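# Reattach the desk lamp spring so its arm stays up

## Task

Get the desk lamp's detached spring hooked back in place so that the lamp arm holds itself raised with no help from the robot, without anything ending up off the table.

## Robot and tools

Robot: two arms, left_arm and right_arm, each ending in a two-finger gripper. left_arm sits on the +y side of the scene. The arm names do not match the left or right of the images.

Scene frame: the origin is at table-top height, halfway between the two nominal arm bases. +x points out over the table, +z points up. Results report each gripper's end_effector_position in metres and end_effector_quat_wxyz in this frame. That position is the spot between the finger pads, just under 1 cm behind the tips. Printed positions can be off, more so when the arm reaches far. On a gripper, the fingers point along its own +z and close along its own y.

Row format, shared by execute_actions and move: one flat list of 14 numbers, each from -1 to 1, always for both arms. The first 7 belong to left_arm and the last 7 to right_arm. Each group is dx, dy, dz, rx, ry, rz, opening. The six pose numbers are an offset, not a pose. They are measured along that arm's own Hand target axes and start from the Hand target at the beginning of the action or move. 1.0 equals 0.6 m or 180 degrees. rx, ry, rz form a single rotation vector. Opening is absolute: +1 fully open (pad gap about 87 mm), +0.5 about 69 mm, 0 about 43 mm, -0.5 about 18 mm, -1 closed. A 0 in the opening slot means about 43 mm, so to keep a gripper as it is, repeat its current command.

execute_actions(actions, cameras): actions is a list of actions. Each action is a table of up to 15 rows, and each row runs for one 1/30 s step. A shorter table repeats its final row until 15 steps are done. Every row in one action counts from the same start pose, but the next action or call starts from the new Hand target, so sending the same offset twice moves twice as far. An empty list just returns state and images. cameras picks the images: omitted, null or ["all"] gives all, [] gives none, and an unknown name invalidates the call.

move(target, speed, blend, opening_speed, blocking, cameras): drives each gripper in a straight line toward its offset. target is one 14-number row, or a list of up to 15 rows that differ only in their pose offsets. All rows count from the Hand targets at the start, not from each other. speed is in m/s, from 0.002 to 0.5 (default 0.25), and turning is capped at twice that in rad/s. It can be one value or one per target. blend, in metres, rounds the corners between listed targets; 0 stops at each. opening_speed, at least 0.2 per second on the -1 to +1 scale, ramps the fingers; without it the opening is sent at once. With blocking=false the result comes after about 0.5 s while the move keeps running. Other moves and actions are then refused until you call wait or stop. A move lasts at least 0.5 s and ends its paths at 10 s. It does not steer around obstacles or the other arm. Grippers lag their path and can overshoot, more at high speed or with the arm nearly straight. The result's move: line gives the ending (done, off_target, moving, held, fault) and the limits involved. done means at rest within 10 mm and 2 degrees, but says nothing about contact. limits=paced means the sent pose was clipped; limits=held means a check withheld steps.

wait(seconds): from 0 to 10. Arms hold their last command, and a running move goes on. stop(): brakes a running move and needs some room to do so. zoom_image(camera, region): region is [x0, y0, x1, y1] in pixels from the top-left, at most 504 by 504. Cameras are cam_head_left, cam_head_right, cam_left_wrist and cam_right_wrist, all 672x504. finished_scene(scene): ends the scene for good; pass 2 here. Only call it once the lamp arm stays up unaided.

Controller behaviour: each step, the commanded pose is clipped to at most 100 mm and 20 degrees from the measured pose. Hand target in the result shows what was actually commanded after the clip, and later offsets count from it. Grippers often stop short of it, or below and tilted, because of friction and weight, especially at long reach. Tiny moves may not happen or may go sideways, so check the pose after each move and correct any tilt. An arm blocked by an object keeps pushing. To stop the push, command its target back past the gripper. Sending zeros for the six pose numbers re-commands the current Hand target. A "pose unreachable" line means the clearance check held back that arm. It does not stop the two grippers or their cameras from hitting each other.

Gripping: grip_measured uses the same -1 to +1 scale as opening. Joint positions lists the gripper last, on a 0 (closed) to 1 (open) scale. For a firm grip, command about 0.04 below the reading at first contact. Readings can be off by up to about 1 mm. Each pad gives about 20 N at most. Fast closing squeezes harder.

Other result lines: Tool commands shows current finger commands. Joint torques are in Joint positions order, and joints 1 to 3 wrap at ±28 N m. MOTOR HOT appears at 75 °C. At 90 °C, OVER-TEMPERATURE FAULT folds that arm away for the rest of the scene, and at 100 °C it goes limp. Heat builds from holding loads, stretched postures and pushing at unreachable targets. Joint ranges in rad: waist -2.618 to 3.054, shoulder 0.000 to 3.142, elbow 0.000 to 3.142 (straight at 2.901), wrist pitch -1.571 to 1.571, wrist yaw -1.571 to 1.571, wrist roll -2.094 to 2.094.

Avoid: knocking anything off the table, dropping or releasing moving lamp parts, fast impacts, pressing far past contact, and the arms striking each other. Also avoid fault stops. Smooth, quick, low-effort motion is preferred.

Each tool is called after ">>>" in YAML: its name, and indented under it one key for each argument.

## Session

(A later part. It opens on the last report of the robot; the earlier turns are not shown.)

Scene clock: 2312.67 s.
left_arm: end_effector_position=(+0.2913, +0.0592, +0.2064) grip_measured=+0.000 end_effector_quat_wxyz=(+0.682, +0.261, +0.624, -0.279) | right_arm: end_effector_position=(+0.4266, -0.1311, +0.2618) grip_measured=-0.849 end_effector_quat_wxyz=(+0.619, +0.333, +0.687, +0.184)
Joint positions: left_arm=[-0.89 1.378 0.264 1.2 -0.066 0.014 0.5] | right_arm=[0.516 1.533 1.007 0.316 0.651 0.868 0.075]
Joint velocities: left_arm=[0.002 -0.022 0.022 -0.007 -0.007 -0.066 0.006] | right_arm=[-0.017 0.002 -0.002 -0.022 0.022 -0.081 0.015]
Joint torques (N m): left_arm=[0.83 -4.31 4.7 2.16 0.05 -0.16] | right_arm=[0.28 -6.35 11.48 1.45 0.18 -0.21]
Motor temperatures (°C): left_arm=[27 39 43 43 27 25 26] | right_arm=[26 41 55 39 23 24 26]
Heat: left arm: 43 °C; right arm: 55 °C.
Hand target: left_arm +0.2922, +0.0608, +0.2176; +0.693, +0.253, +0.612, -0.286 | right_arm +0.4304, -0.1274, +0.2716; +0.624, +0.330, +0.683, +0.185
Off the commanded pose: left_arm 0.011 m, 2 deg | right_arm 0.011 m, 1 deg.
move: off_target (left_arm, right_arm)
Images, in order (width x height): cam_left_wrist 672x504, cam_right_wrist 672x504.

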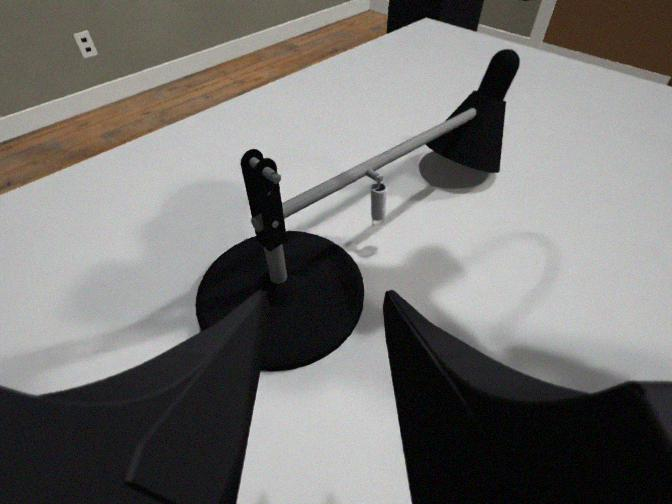

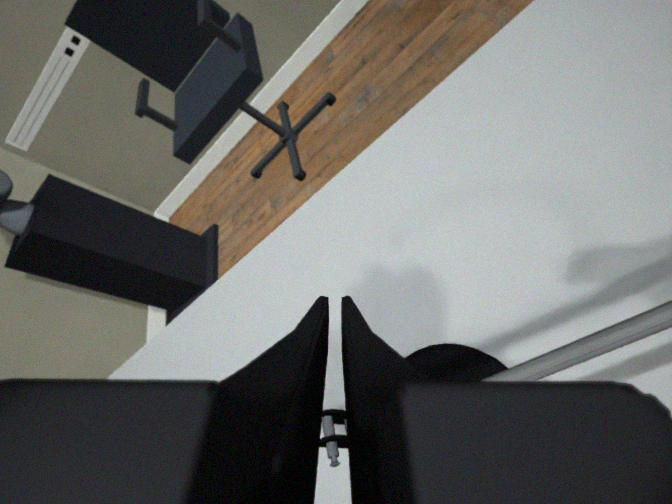

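>>> move:
  target:
    - [0,0,0,0,0,0,0,0.0017,-0.1052,-0.122,-0.0054,0.0079,0.1416,0.0]
    - [0,0,0,0,0,0,0,0.0745,-0.2653,-0.0777,-0.0107,0.0158,0.2831,0.0]
    - [0,0,0,0,0,0,0,0.1073,-0.2912,-0.0425,-0.0107,0.0158,0.2831,0.0]
  speed: 0.15
  blend: 0.02
  cameras: ["cam_left_wrist","cam_right_wrist"]

Scene clock: 2358.37 s.
left_arm: end_effector_position=(+0.2913, +0.0592, +0.2065) grip_measured=+0.000 end_effector_quat_wxyz=(+0.682, +0.261, +0.624, -0.279) | right_arm: end_effector_position=(+0.3578, -0.2041, +0.1041) grip_measured=+0.000 end_effector_quat_wxyz=(+0.468, +0.581, +0.500, +0.439)
Joint positions: left_arm=[-0.89 1.378 0.264 1.2 -0.066 0.014 0.5] | right_arm=[0.294 1.879 0.249 1.44 0.377 1.684 0.5]
Joint velocities: left_arm=[-0.007 -0.012 -0.032 -0.051 0.037 0.007 -0.011] | right_arm=[-0.007 -0.002 -0.002 0.007 0.022 0.11 -0.006]
Joint torques (N m): left_arm=[0.84 -4.31 4.7 2.17 0.06 -0.16] | right_arm=[-0.84 -5.26 5.86 1.8 0 -0.01]
Motor temperatures (°C): left_arm=[27 39 43 43 27 25 26] | right_arm=[26 38 55 38 23 24 25]
Heat: left arm: 43 °C; right arm: 55 °C.
Hand target: left_arm +0.2922, +0.0608, +0.2176; +0.693, +0.253, +0.612, -0.286 | right_arm +0.3657, -0.2036, +0.1137; +0.472, +0.578, +0.486, +0.455
Off the commanded pose: left_arm 0.011 m, 2 deg | right_arm 0.012 m, 2 deg.
move: off_target (left_arm, right_arm); blend cut to 0.0164 m at target 2
Images, in order (width x height): cam_left_wrist 672x504, cam_right_wrist 672x504.

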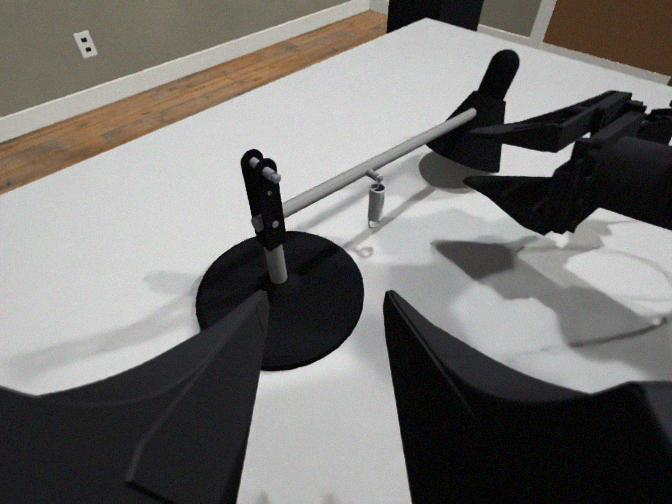

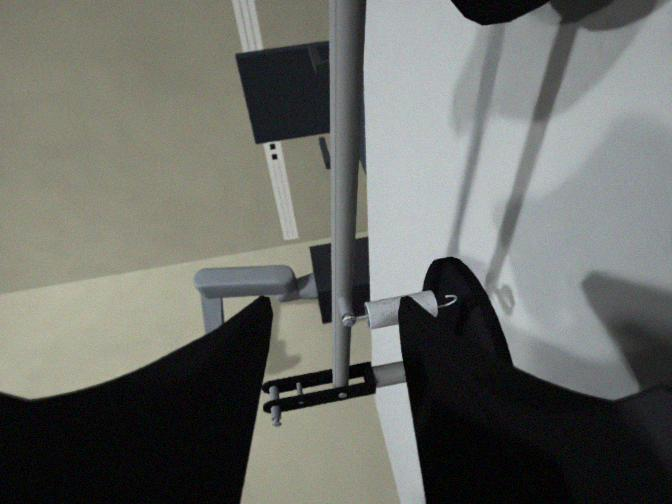

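>>> move:
  target: [0,0,0,0,0,0,0,0,-0.0085,0.08,0,0,0,0.0]
  speed: 0.08
  cameras: ["cam_left_wrist","cam_right_wrist"]

Scene clock: 2366.03 s.
left_arm: end_effector_position=(+0.2913, +0.0592, +0.2065) grip_measured=+0.000 end_effector_quat_wxyz=(+0.682, +0.261, +0.624, -0.279) | right_arm: end_effector_position=(+0.4076, -0.2067, +0.1023) grip_measured=+0.000 end_effector_quat_wxyz=(+0.472, +0.578, +0.486, +0.454)
Joint positions: left_arm=[-0.89 1.378 0.264 1.2 -0.066 0.014 0.5] | right_arm=[0.234 2.022 0.437 1.436 0.319 1.684 0.5]
Joint velocities: left_arm=[-0.002 -0.007 0.017 -0.007 -0.066 -0.051 -0.004] | right_arm=[-0.007 -0.012 -0.012 -0.037 -0.007 0.037 -0.001]
Joint torques (N m): left_arm=[0.83 -4.33 4.7 2.17 0.05 -0.16] | right_arm=[-0.83 -6.78 5.56 1.53 0 -0.11]
Motor temperatures (°C): left_arm=[27 38 43 43 27 25 26] | right_arm=[26 38 54 38 23 24 25]
Heat: left arm: 43 °C; right arm: 54 °C.
Hand target: left_arm +0.2922, +0.0608, +0.2176; +0.693, +0.253, +0.612, -0.286 | right_arm +0.4122, -0.2076, +0.1017; +0.472, +0.579, +0.486, +0.454
Off the commanded pose: left_arm 0.011 m, 2 deg | right_arm 0.005 m, 0 deg.
move: off_target (left_arm)
Images, in order (width x height): cam_left_wrist 672x504, cam_right_wrist 672x504.

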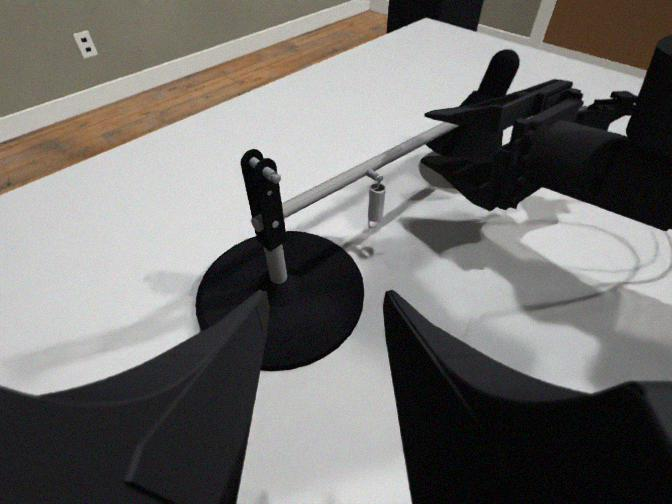

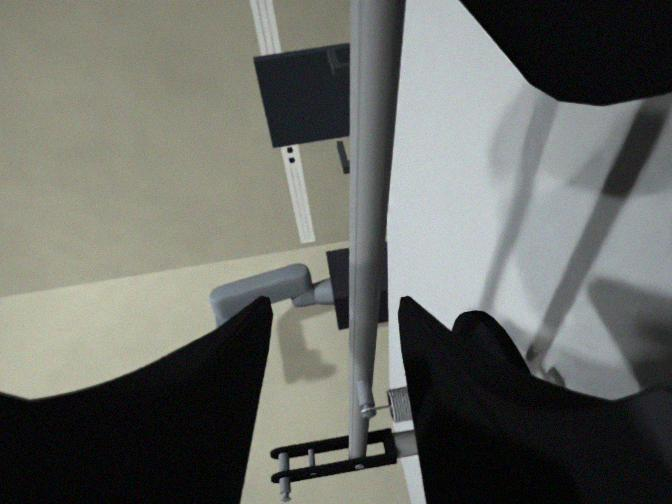

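>>> move:
  target: [0,0,0,0,0,0,0,0,-0.0175,0.038,0,0,0,0.0]
  speed: 0.06
  cameras: ["cam_left_wrist","cam_right_wrist"]

Scene clock: 2369.67 s.
left_arm: end_effector_position=(+0.2913, +0.0592, +0.2065) grip_measured=+0.000 end_effector_quat_wxyz=(+0.682, +0.261, +0.624, -0.279) | right_arm: end_effector_position=(+0.4281, -0.2075, +0.0857) grip_measured=+0.000 end_effector_quat_wxyz=(+0.469, +0.581, +0.490, +0.451)
Joint positions: left_arm=[-0.89 1.378 0.264 1.2 -0.066 0.014 0.5] | right_arm=[0.215 2.123 0.526 1.435 0.299 1.684 0.5]
Joint velocities: left_arm=[-0.022 0.007 0.012 0.007 -0.037 -0.022 -0.009] | right_arm=[-0.017 -0.022 0.012 0.051 -0.022 -0.037 -0.004]
Joint torques (N m): left_arm=[0.84 -4.33 4.7 2.17 0.05 -0.16] | right_arm=[-0.81 -7.6 5.56 1.67 -0.02 -0.14]
Motor temperatures (°C): left_arm=[27 38 43 43 27 25 26] | right_arm=[26 38 53 38 23 24 25]
Heat: left arm: 43 °C; right arm: 53 °C.
Hand target: left_arm +0.2922, +0.0608, +0.2176; +0.693, +0.253, +0.612, -0.286 | right_arm +0.4333, -0.2088, +0.0882; +0.471, +0.579, +0.486, +0.455
Off the commanded pose: left_arm 0.011 m, 2 deg | right_arm 0.006 m, 1 deg.
move: off_target (left_arm)
Images, in order (width x height): cam_left_wrist 672x504, cam_right_wrist 672x504.

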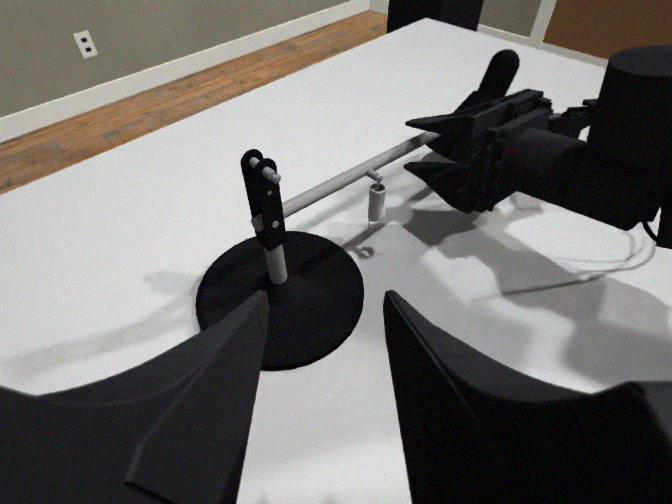

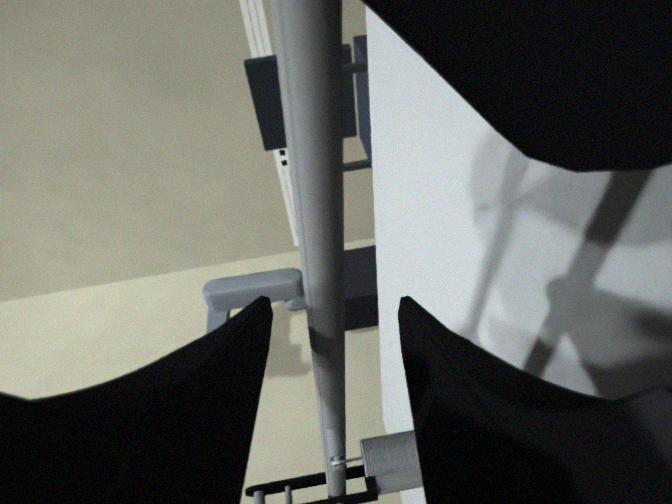

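>>> move:
  target: [0,0,0,0,0,0,0,0,0.003,0.008,0,0,0,-0.6]
  speed: 0.05
  opening_speed: 0.4
  cameras: ["cam_right_wrist"]

>>> move:
  target: [0,0,0,0,0,0,0,0,0,0,0,0,0,-0.85]
  speed: 0.05
  opening_speed: 0.3
  cameras: ["cam_left_wrist","cam_right_wrist"]

Scene clock: 2377.17 s.
left_arm: end_effector_position=(+0.2913, +0.0592, +0.2065) grip_measured=+0.000 end_effector_quat_wxyz=(+0.682, +0.261, +0.624, -0.279) | right_arm: end_effector_position=(+0.4333, -0.2077, +0.0889) grip_measured=-0.599 end_effector_quat_wxyz=(+0.470, +0.579, +0.487, +0.454)
Joint positions: left_arm=[-0.89 1.378 0.264 1.2 -0.066 0.014 0.5] | right_arm=[0.21 2.123 0.545 1.424 0.293 1.684 0.2]
Joint velocities: left_arm=[-0.007 0.007 -0.012 0.022 -0.007 0.051 -0.013] | right_arm=[-0.007 0.002 -0.007 -0.007 -0.022 0.007 -0.005]
Joint torques (N m): left_arm=[0.81 -4.33 4.71 2.17 0.05 -0.16] | right_arm=[-0.88 -7.62 5.68 1.6 -0.01 -0.14]
Motor temperatures (°C): left_arm=[27 38 43 43 27 25 26] | right_arm=[26 37 52 38 23 24 25]
Heat: left arm: 43 °C; right arm: 52 °C.
Hand target: left_arm +0.2922, +0.0608, +0.2176; +0.693, +0.253, +0.612, -0.286 | right_arm +0.4383, -0.2093, +0.0893; +0.471, +0.579, +0.486, +0.455
Off the commanded pose: left_arm 0.011 m, 2 deg | right_arm 0.005 m, 0 deg.
move: off_target (left_arm)
Images, in order (width x height): cam_right_wrist 672x504.

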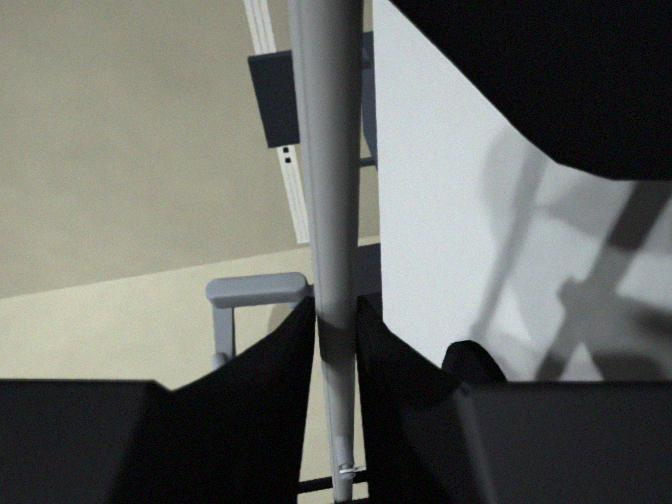

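Scene clock: 2378.20 s.
left_arm: end_effector_position=(+0.2913, +0.0592, +0.2065) grip_measured=+0.000 end_effector_quat_wxyz=(+0.682, +0.261, +0.624, -0.279) | right_arm: end_effector_position=(+0.4332, -0.2077, +0.0882) grip_measured=-0.661 end_effector_quat_wxyz=(+0.469, +0.580, +0.488, +0.453)
Joint positions: left_arm=[-0.89 1.378 0.264 1.2 -0.066 0.014 0.5] | right_arm=[0.21 2.123 0.545 1.421 0.293 1.684 0.17]
Joint velocities: left_arm=[-0.007 -0.002 -0.012 -0.037 0.066 -0.007 -0.004] | right_arm=[-0.037 -0.017 -0.022 -0.051 0.007 -0.037 0.022]
Joint torques (N m): left_arm=[0.84 -4.31 4.71 2.17 0.05 -0.17] | right_arm=[-0.9 -7.62 5.68 1.63 -0.01 -0.14]
Motor temperatures (°C): left_arm=[27 38 43 43 27 25 26] | right_arm=[26 37 52 38 23 24 25]
Heat: left arm: 43 °C; right arm: 52 °C.
Hand target: left_arm +0.2922, +0.0608, +0.2176; +0.693, +0.253, +0.612, -0.286 | right_arm +0.4383, -0.2093, +0.0893; +0.471, +0.579, +0.486, +0.455
Off the commanded pose: left_arm 0.011 m, 2 deg | right_arm 0.005 m, 0 deg.
move: off_target (left_arm)
Images, in order (width x height): cam_left_wrist 672x504, cam_right_wrist 672x504.

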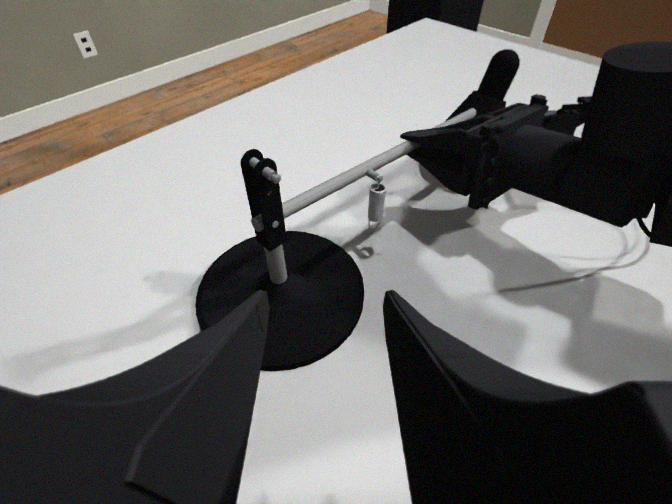

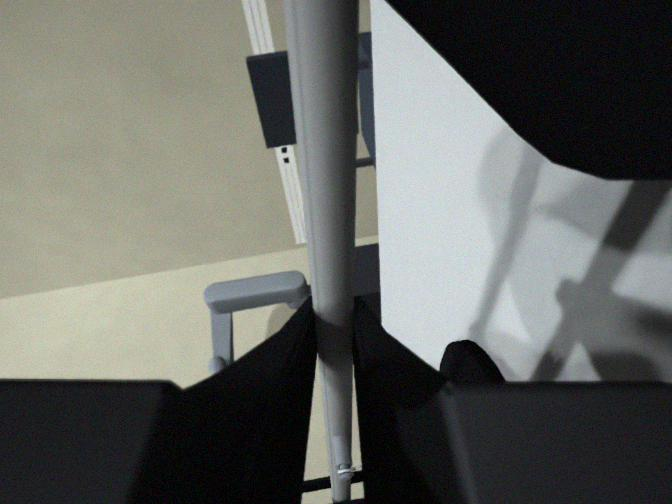

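>>> move:
  target:
    - [0,0,0,0,0,0,0,0.009,0.0975,-0.014,-0.0138,-0.0066,-0.0439,-0.85]
    - [0,0,0,0,0,0,0,0.0368,0.1625,-0.0245,-0.0289,-0.0189,-0.11,-0.85]
  speed: 0.08
  blend: 0.01
  cameras: ["cam_left_wrist","cam_right_wrist"]

Scene clock: 2398.53 s.
left_arm: end_effector_position=(+0.2913, +0.0592, +0.2065) grip_measured=+0.000 end_effector_quat_wxyz=(+0.682, +0.261, +0.624, -0.279) | right_arm: end_effector_position=(+0.4281, -0.2007, +0.1459) grip_measured=-0.661 end_effector_quat_wxyz=(+0.552, +0.502, +0.570, +0.344)
Joint positions: left_arm=[-0.89 1.378 0.264 1.2 -0.066 0.014 0.5] | right_arm=[0.278 1.767 0.575 1.022 0.421 1.349 0.169]
Joint velocities: left_arm=[0.027 0.007 0.002 -0.007 -0.095 -0.037 -0.009] | right_arm=[0.017 -0.002 0.007 -0.081 0.037 -0.095 0.015]
Joint torques (N m): left_arm=[0.84 -4.33 4.7 2.17 0.05 -0.16] | right_arm=[0.5 -11.34 10.22 1.97 0.12 -0.56]
Motor temperatures (°C): left_arm=[27 38 42 43 27 25 26] | right_arm=[26 38 50 38 23 24 26]
Heat: left arm: 43 °C; right arm: 50 °C.
Hand target: left_arm +0.2922, +0.0608, +0.2176; +0.693, +0.253, +0.612, -0.286 | right_arm +0.4396, -0.1947, +0.1879; +0.582, +0.478, +0.543, +0.371
Off the commanded pose: left_arm 0.011 m, 2 deg | right_arm 0.045 m, 6 deg.
move: off_target (left_arm, right_arm)
Images, in order (width x height): cam_left_wrist 672x504, cam_right_wrist 672x504.

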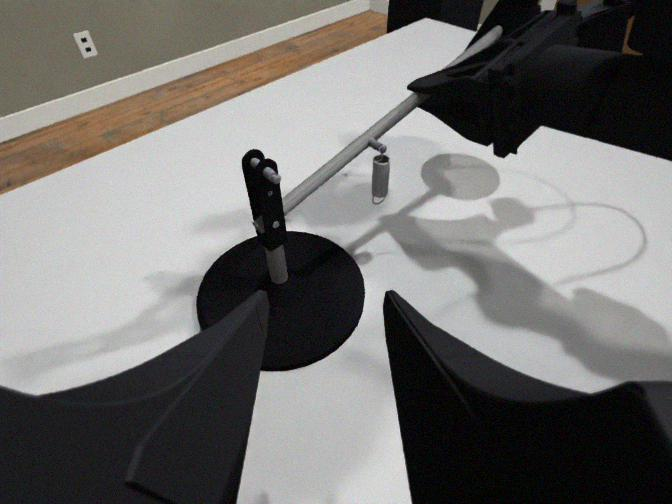

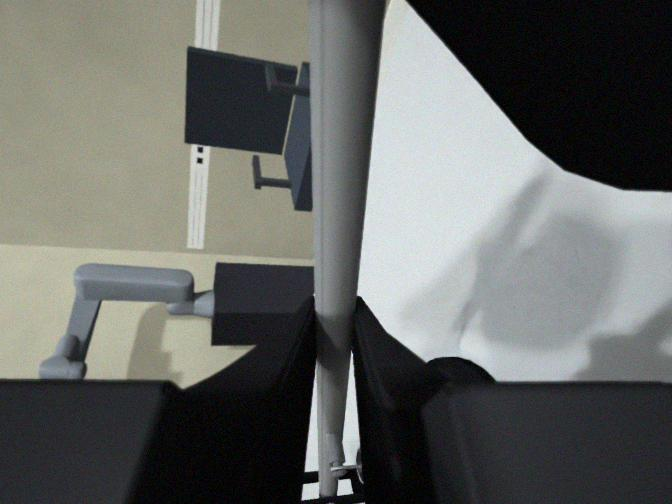

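>>> move:
  target:
    - [0,0,0,0,0,0,0,0.023,0.0672,-0.0063,-0.0057,-0.0049,-0.0662,-0.85]
    - [0,0,0,0,0,0,0,0.0555,0.1253,-0.0133,-0.0114,-0.0098,-0.1324,-0.85]
  speed: 0.08
  blend: 0.01
  cameras: ["cam_left_wrist","cam_right_wrist"]

Scene clock: 2412.27 s.
left_arm: end_effector_position=(+0.2913, +0.0592, +0.2065) grip_measured=+0.000 end_effector_quat_wxyz=(+0.682, +0.261, +0.624, -0.279) | right_arm: end_effector_position=(+0.4390, -0.1616, +0.2192) grip_measured=-0.661 end_effector_quat_wxyz=(+0.654, +0.370, +0.626, +0.208)
Joint positions: left_arm=[-0.89 1.378 0.264 1.2 -0.066 0.014 0.5] | right_arm=[0.447 1.647 0.798 0.774 0.655 0.887 0.169]
Joint velocities: left_arm=[-0.012 -0.017 -0.007 -0.022 0.007 0.037 -0.009] | right_arm=[-0.007 0.017 -0.007 -0.022 -0.022 -0.007 -0.015]
Joint torques (N m): left_arm=[0.85 -4.33 4.7 2.16 0.05 -0.16] | right_arm=[1.69 -10.06 11.6 1.59 -0.37 -0.3]
Motor temperatures (°C): left_arm=[27 38 42 43 27 25 26] | right_arm=[26 42 51 38 23 24 26]
Heat: left arm: 43 °C; right arm: 51 °C.
Hand target: left_arm +0.2922, +0.0608, +0.2176; +0.693, +0.253, +0.612, -0.286 | right_arm +0.4429, -0.1421, +0.2507; +0.663, +0.350, +0.614, +0.244
Off the commanded pose: left_arm 0.011 m, 2 deg | right_arm 0.038 m, 5 deg.
move: off_target (left_arm, right_arm)
Images, in order (width x height): cam_left_wrist 672x504, cam_right_wrist 672x504.

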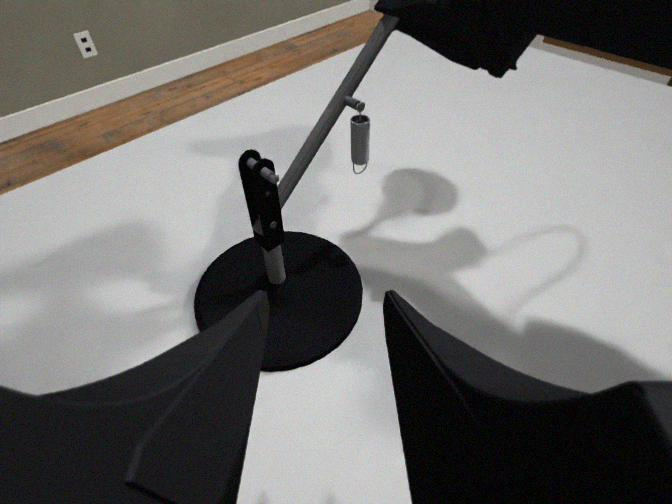

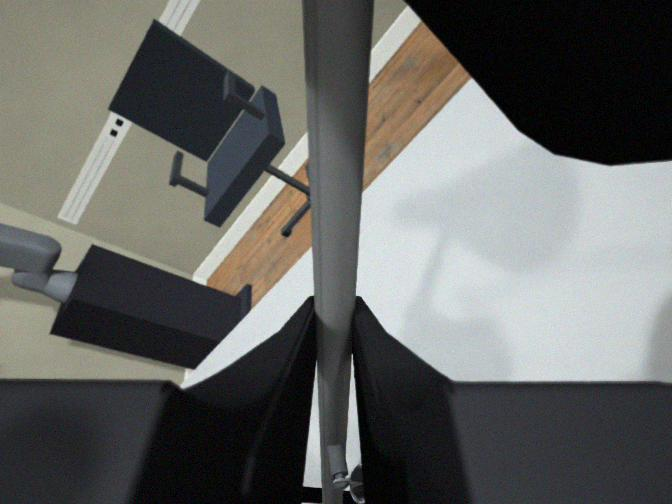

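>>> move:
  target:
    - [0,0,0,0,0,0,0,0.0223,0.055,-0.0025,-0.0053,-0.0044,-0.0606,-0.85]
    - [0,0,0,0,0,0,0,0.0475,0.1052,-0.0067,-0.0107,-0.0089,-0.1213,-0.85]
  speed: 0.08
  blend: 0.01

Scene clock: 2436.63 s.
left_arm: end_effector_position=(+0.2913, +0.0592, +0.2065) grip_measured=+0.000 end_effector_quat_wxyz=(+0.682, +0.261, +0.624, -0.279) | right_arm: end_effector_position=(+0.4433, -0.0996, +0.2678) grip_measured=-0.661 end_effector_quat_wxyz=(+0.708, +0.230, +0.662, +0.087)
Joint positions: left_arm=[-0.89 1.378 0.264 1.2 -0.066 0.014 0.5] | right_arm=[0.626 1.713 1.044 0.695 0.821 0.437 0.169]
Joint velocities: left_arm=[-0.002 -0.002 -0.032 -0.007 0.007 -0.037 0.001] | right_arm=[-0.012 -0.017 -0.007 0.007 0.022 -0.051 0.012]
Joint torques (N m): left_arm=[0.84 -4.31 4.68 2.17 0.06 -0.16] | right_arm=[1.16 -7.02 11.9 1.52 -0.46 0.02]
Motor temperatures (°C): left_arm=[27 38 42 43 27 25 26] | right_arm=[26 41 57 37 23 24 26]
Heat: left arm: 43 °C; right arm: 57 °C.
Hand target: left_arm +0.2922, +0.0608, +0.2176; +0.693, +0.253, +0.612, -0.286 | right_arm +0.4488, -0.0797, +0.2812; +0.712, +0.219, +0.656, +0.120
Off the commanded pose: left_arm 0.011 m, 2 deg | right_arm 0.024 m, 4 deg.
move: off_target (left_arm, right_arm)

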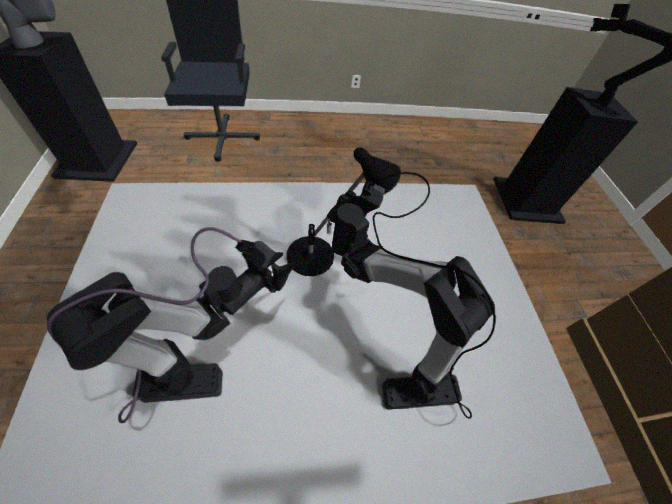

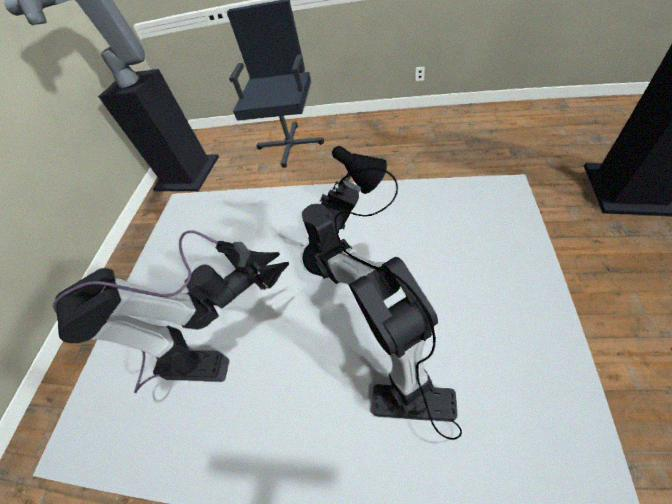

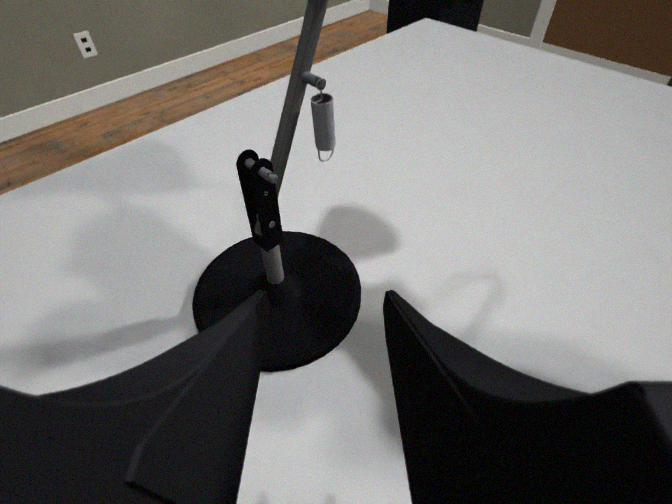

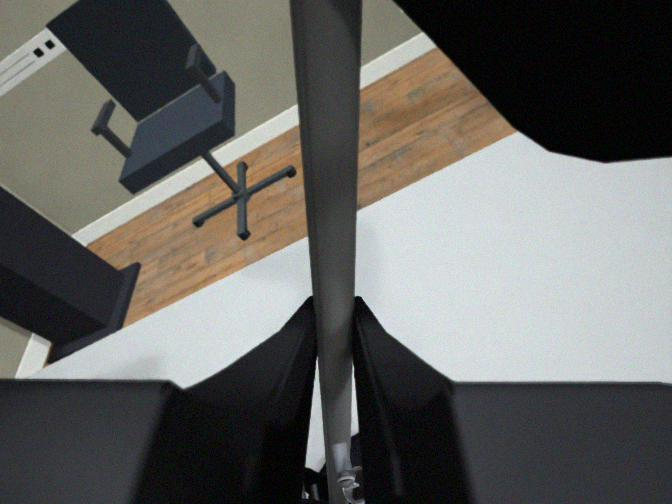

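>>> move:
  target: [0,0,-0.1,0,0,0,0,0.0175,0.0567,-0.0037,-0.0067,-0.0055,-0.0773,-0.85]
  speed: 0.06

Scene clock: 2457.63 s.
left_arm: end_effector_position=(+0.2507, +0.1031, +0.2094) grip_measured=+0.000 end_effector_quat_wxyz=(+0.691, +0.255, +0.614, -0.284) | right_arm: end_effector_position=(+0.4469, -0.0661, +0.2801) grip_measured=-0.661 end_effector_quat_wxyz=(+0.724, +0.153, +0.673, +0.011)
Joint positions: left_arm=[-0.905 0.998 0.065 1.049 -0.084 0.014 0.5] | right_arm=[0.707 1.805 1.183 0.698 0.896 0.18 0.169]
Joint velocities: left_arm=[-0.012 -0.002 0.002 -0.037 0.007 -0.022 -0.006] | right_arm=[0.007 0.022 0.002 0.051 0.007 0.007 -0.012]
Joint torques (N m): left_arm=[-0.69 -1.89 5.27 1.91 -0.08 -0.13] | right_arm=[1.25 -7.32 11.45 1.52 -0.56 -0.19]
Motor temperatures (°C): left_arm=[27 37 42 43 27 25 26] | right_arm=[26 40 58 37 23 24 27]
Heat: left arm: 43 °C; right arm: 58 °C.
Hand target: left_arm +0.2490, +0.1025, +0.2115; +0.693, +0.253, +0.612, -0.286 | right_arm +0.4514, -0.0447, +0.2880; +0.730, +0.132, +0.670, +0.037
Off the commanded pose: left_arm 0.001 m, 0 deg | right_arm 0.023 m, 4 deg.
move: off_target (right_arm)

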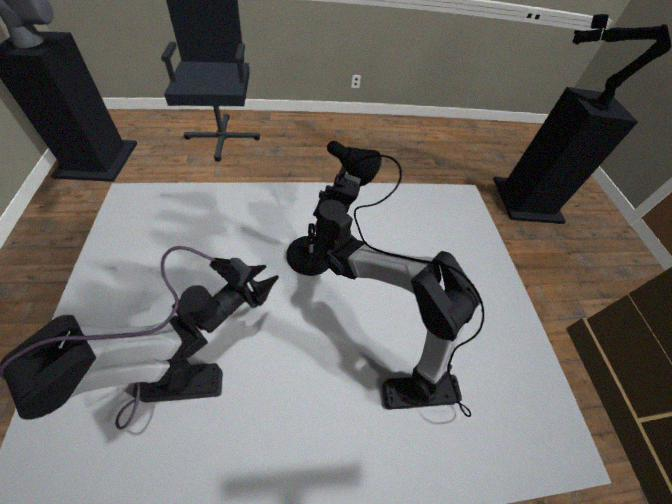

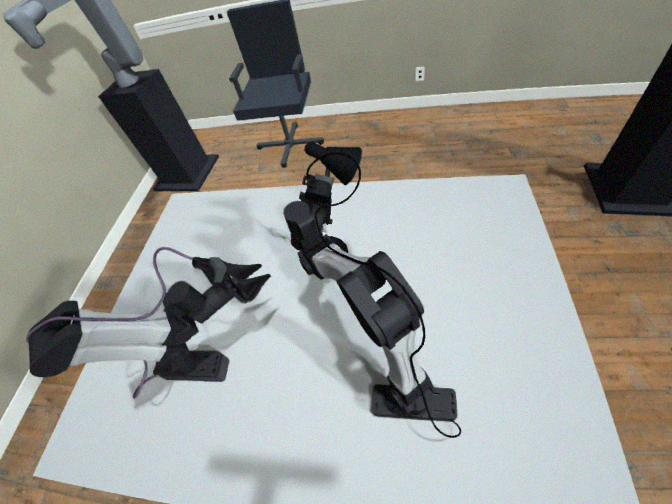

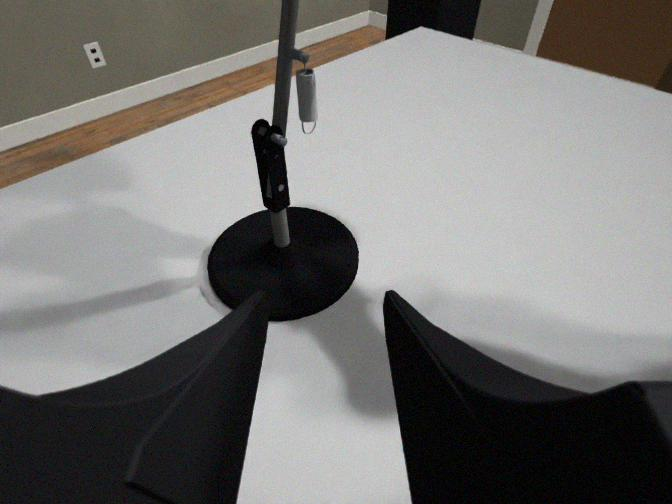

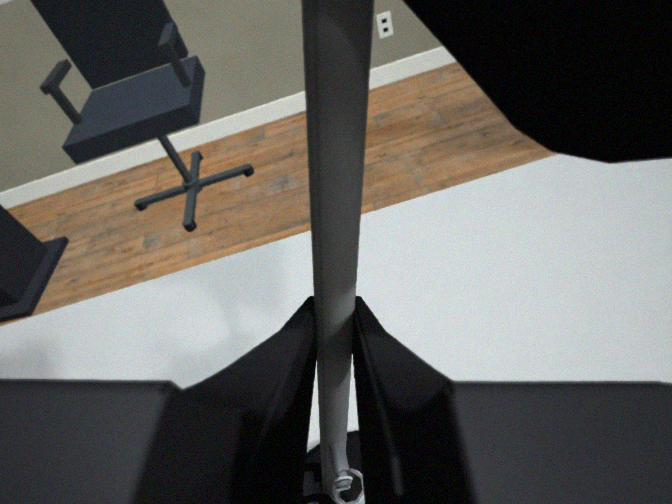

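>>> zoom_image:
  camera: "cam_left_wrist"
  region: [200, 30, 400, 180]

Scaled by 2.520 from the camera's 672x504 image, which has a finer 960x720 frame.

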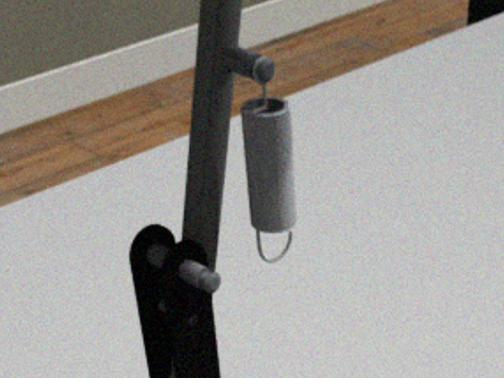

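>>> move:
  target: [0,0,0,0,0,0,0,0.0013,0.0057,0,-0.0912,0.0227,0.0077,-0.85]
  speed: 0.06

Scene clock: 2580.63 s.
left_arm: end_effector_position=(+0.2508, +0.1032, +0.2092) grip_measured=+0.000 end_effector_quat_wxyz=(+0.691, +0.254, +0.614, -0.283) | right_arm: end_effector_position=(+0.4603, -0.0577, +0.2809) grip_measured=-0.661 end_effector_quat_wxyz=(+0.718, +0.061, +0.684, +0.110)
Joint positions: left_arm=[-0.905 0.998 0.065 1.049 -0.085 0.014 0.5] | right_arm=[0.604 1.756 1.123 0.698 0.524 0.208 0.169]
Joint velocities: left_arm=[-0.012 0.002 0.002 -0.022 0.037 -0.007 0.001] | right_arm=[0.002 -0.012 -0.002 0.037 0.007 -0.007 -0.008]
Joint torques (N m): left_arm=[-0.68 -1.89 5.29 1.9 -0.06 -0.13] | right_arm=[0.7 -11.56 6.65 1.55 -0.84 0.03]
Motor temperatures (°C): left_arm=[27 33 43 40 27 25 26] | right_arm=[26 41 58 37 24 24 27]
Heat: left arm: 43 °C; right arm: 58 °C.
Hand target: left_arm +0.2490, +0.1025, +0.2115; +0.693, +0.253, +0.612, -0.286 | right_arm +0.4524, -0.0412, +0.2881; +0.716, +0.033, +0.681, +0.146
Off the commanded pose: left_arm 0.003 m, 1 deg | right_arm 0.020 m, 5 deg.
move: off_target (right_arm)

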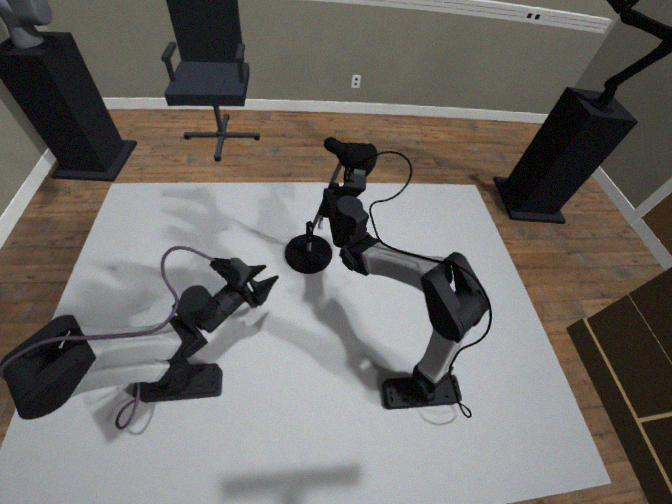

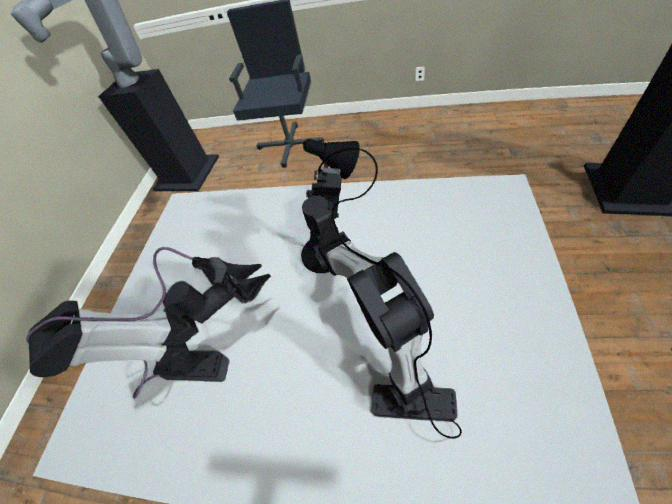

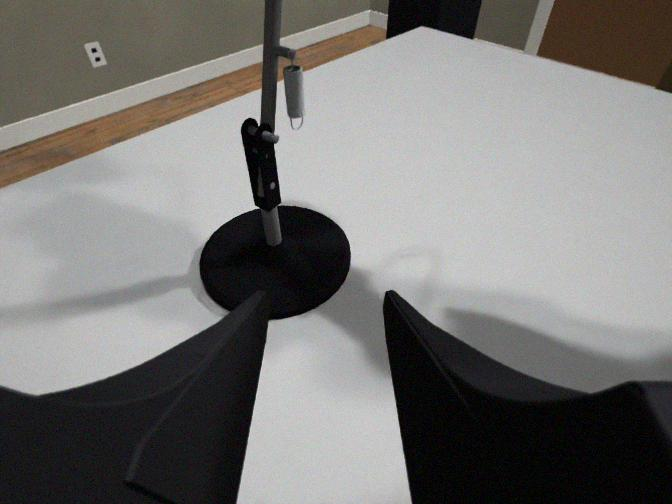

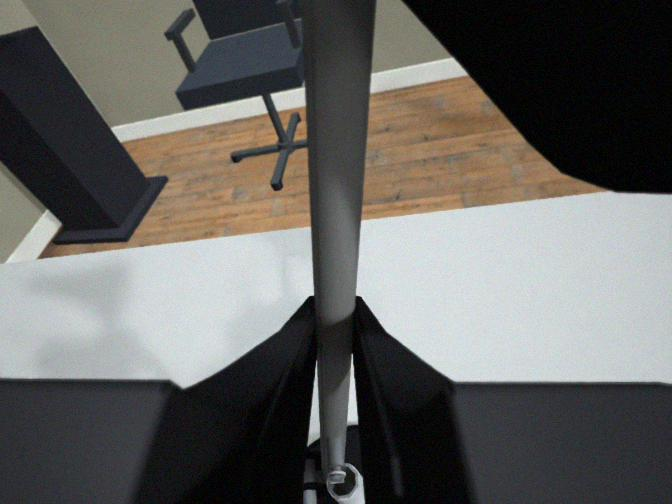

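>>> wait:
  seconds: 0

Scene clock: 2629.10 s.
left_arm: end_effector_position=(+0.2508, +0.1032, +0.2092) grip_measured=+0.000 end_effector_quat_wxyz=(+0.691, +0.255, +0.615, -0.283) | right_arm: end_effector_position=(+0.4604, -0.0578, +0.2809) grip_measured=-0.661 end_effector_quat_wxyz=(+0.718, +0.061, +0.684, +0.110)
Joint positions: left_arm=[-0.905 0.998 0.065 1.048 -0.085 0.014 0.5] | right_arm=[0.604 1.756 1.123 0.698 0.524 0.208 0.169]
Joint velocities: left_arm=[-0.007 -0.012 -0.027 -0.007 0.022 -0.022 -0.009] | right_arm=[-0.007 0.007 -0.002 -0.022 -0.007 -0.022 -0.005]
Joint torques (N m): left_arm=[-0.69 -1.89 5.29 1.91 -0.07 -0.13] | right_arm=[0.7 -11.56 6.68 1.55 -0.88 0.04]
Motor temperatures (°C): left_arm=[27 33 43 40 27 25 26] | right_arm=[26 48 54 37 24 24 27]
Heat: left arm: 43 °C; right arm: 54 °C.
Hand target: left_arm +0.2490, +0.1025, +0.2114; +0.692, +0.253, +0.612, -0.286 | right_arm +0.4524, -0.0413, +0.2881; +0.716, +0.033, +0.681, +0.146
Tool commands: left_gripper/opening=+0.0 right_gripper/opening=-0.85
Off the commanded pose: left_arm 0.003 m, 1 deg | right_arm 0.020 m, 5 deg.

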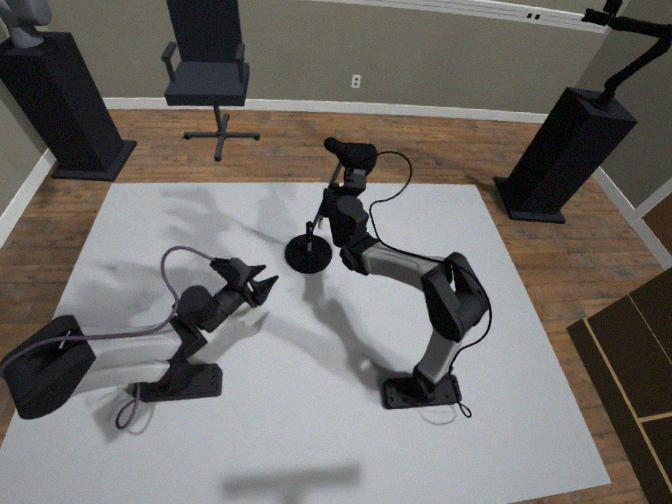

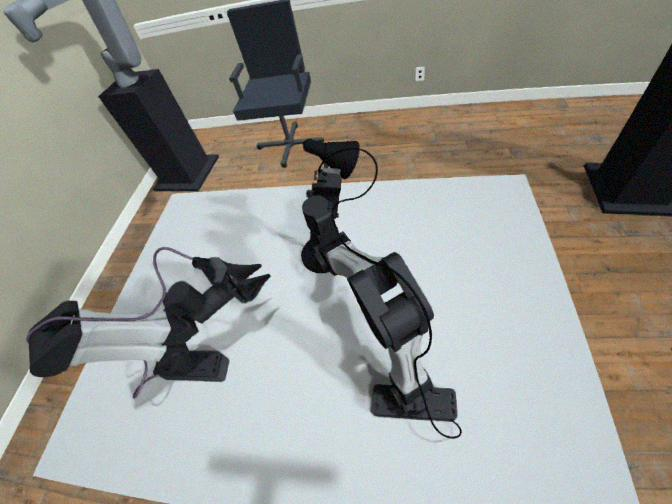

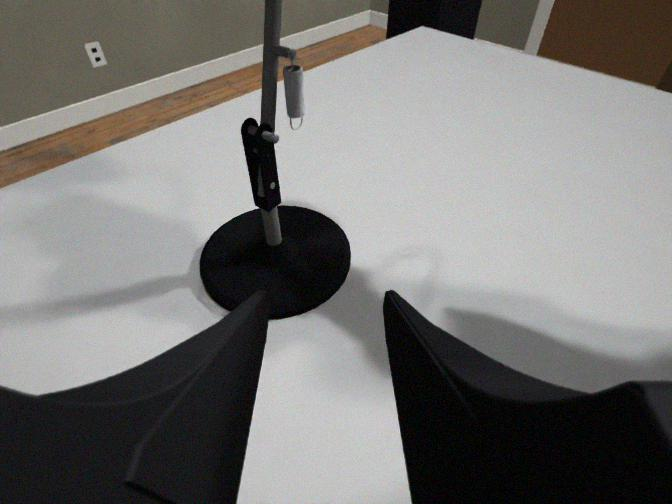

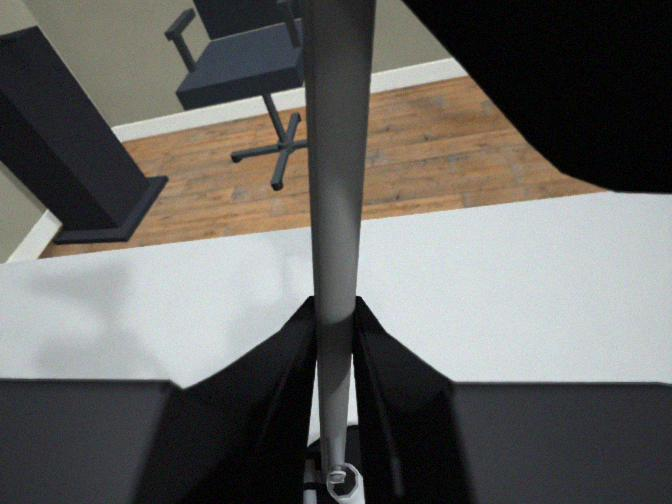

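>>> zoom_image:
  camera: "cam_left_wrist"
  region: [180, 0, 380, 330]

>>> zoom_image:
  camera: "cam_right_wrist"
  region: [260, 380, 420, 504]

>>> zoom_image:
  camera: "cam_head_left"
  region: [260, 120, 420, 290]

Scaled by 1.527 from the camera's 672x504 image, which has a finer 960x720 frame.

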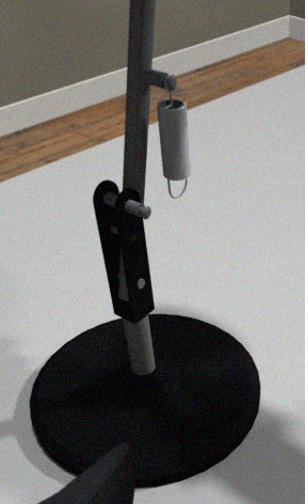

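Scaled by 3.150 from the camera's 672x504 image, which has a finer 960x720 frame.

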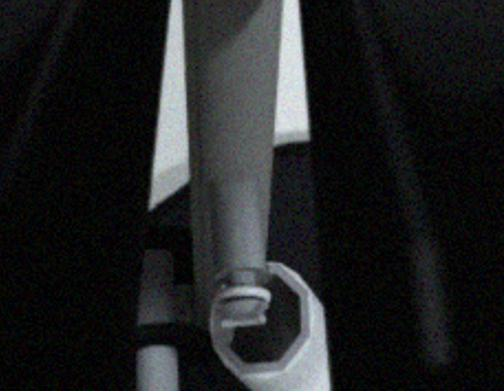

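Scaled by 2.965 from the camera's 672x504 image, which has a finer 960x720 frame.

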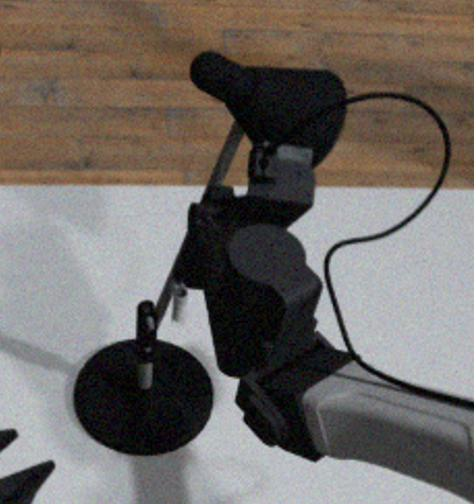

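>>> zoom_image:
  camera: "cam_head_left"
  region: [190, 240, 290, 320]

>>> zoom_image:
  camera: "cam_head_right"
  region: [180, 240, 280, 320]

>>> zoom_image:
  camera: "cam_head_right"
  region: [270, 120, 400, 290]

Scaled by 5.040 from the camera's 672x504 image, which has a finer 960x720 frame.

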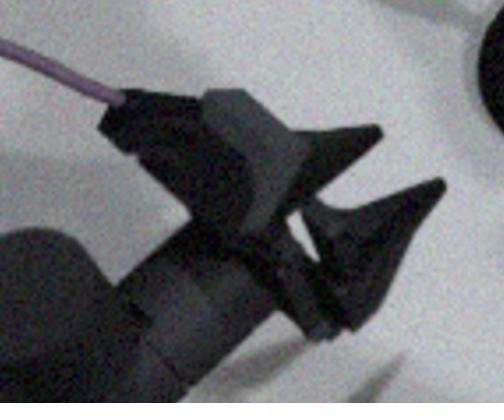

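Scaled by 5.040 from the camera's 672x504 image, which has a finer 960x720 frame.

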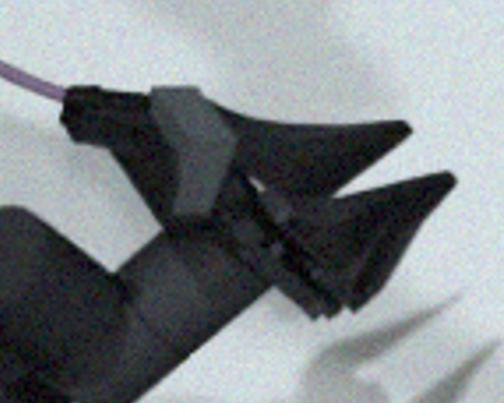

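Scaled by 2.965 from the camera's 672x504 image, which has a finer 960x720 frame.

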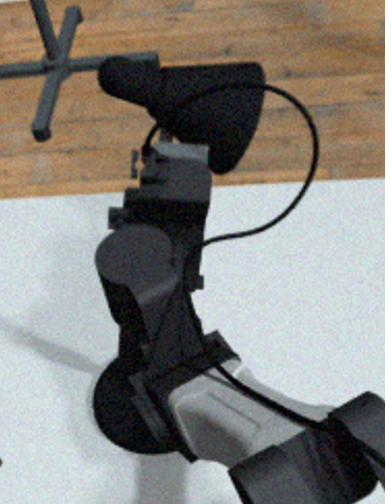

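>>> move:
  target: [0,0,0,0,0,0,0, 0,0,0,0,0,0,-0.665]
  opening_speed: 0.3
  cameras: ["cam_left_wrist"]

Scene clock: 2761.63 s.
left_arm: end_effector_position=(+0.2508, +0.1032, +0.2092) grip_measured=+0.000 end_effector_quat_wxyz=(+0.691, +0.255, +0.615, -0.283) | right_arm: end_effector_position=(+0.4604, -0.0578, +0.2809) grip_measured=-0.660 end_effector_quat_wxyz=(+0.718, +0.061, +0.684, +0.110)
Joint positions: left_arm=[-0.905 0.998 0.065 1.048 -0.085 0.014 0.5] | right_arm=[0.604 1.756 1.123 0.698 0.524 0.208 0.17]
Joint velocities: left_arm=[-0.002 0.012 0.022 -0.007 -0.037 -0.022 -0.009] | right_arm=[-0.017 -0.002 0.002 -0.037 -0.007 0.051 -0.002]
Joint torques (N m): left_arm=[-0.69 -1.88 5.27 1.91 -0.06 -0.13] | right_arm=[0.68 -11.54 6.68 1.55 -0.88 0.03]
Motor temperatures (°C): left_arm=[27 31 42 40 27 25 26] | right_arm=[26 52 51 37 25 24 28]
Heat: left arm: 42 °C; right arm: 52 °C.
Hand target: left_arm +0.2490, +0.1025, +0.2115; +0.692, +0.253, +0.612, -0.286 | right_arm +0.4524, -0.0413, +0.2881; +0.716, +0.033, +0.681, +0.146
Off the commanded pose: left_arm 0.003 m, 1 deg | right_arm 0.020 m, 5 deg.
move: off_target (right_arm)
Images, in order (width x height): cam_left_wrist 672x504.

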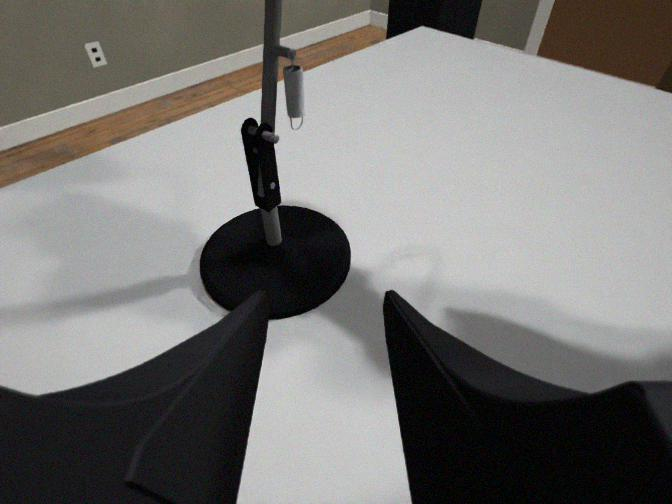

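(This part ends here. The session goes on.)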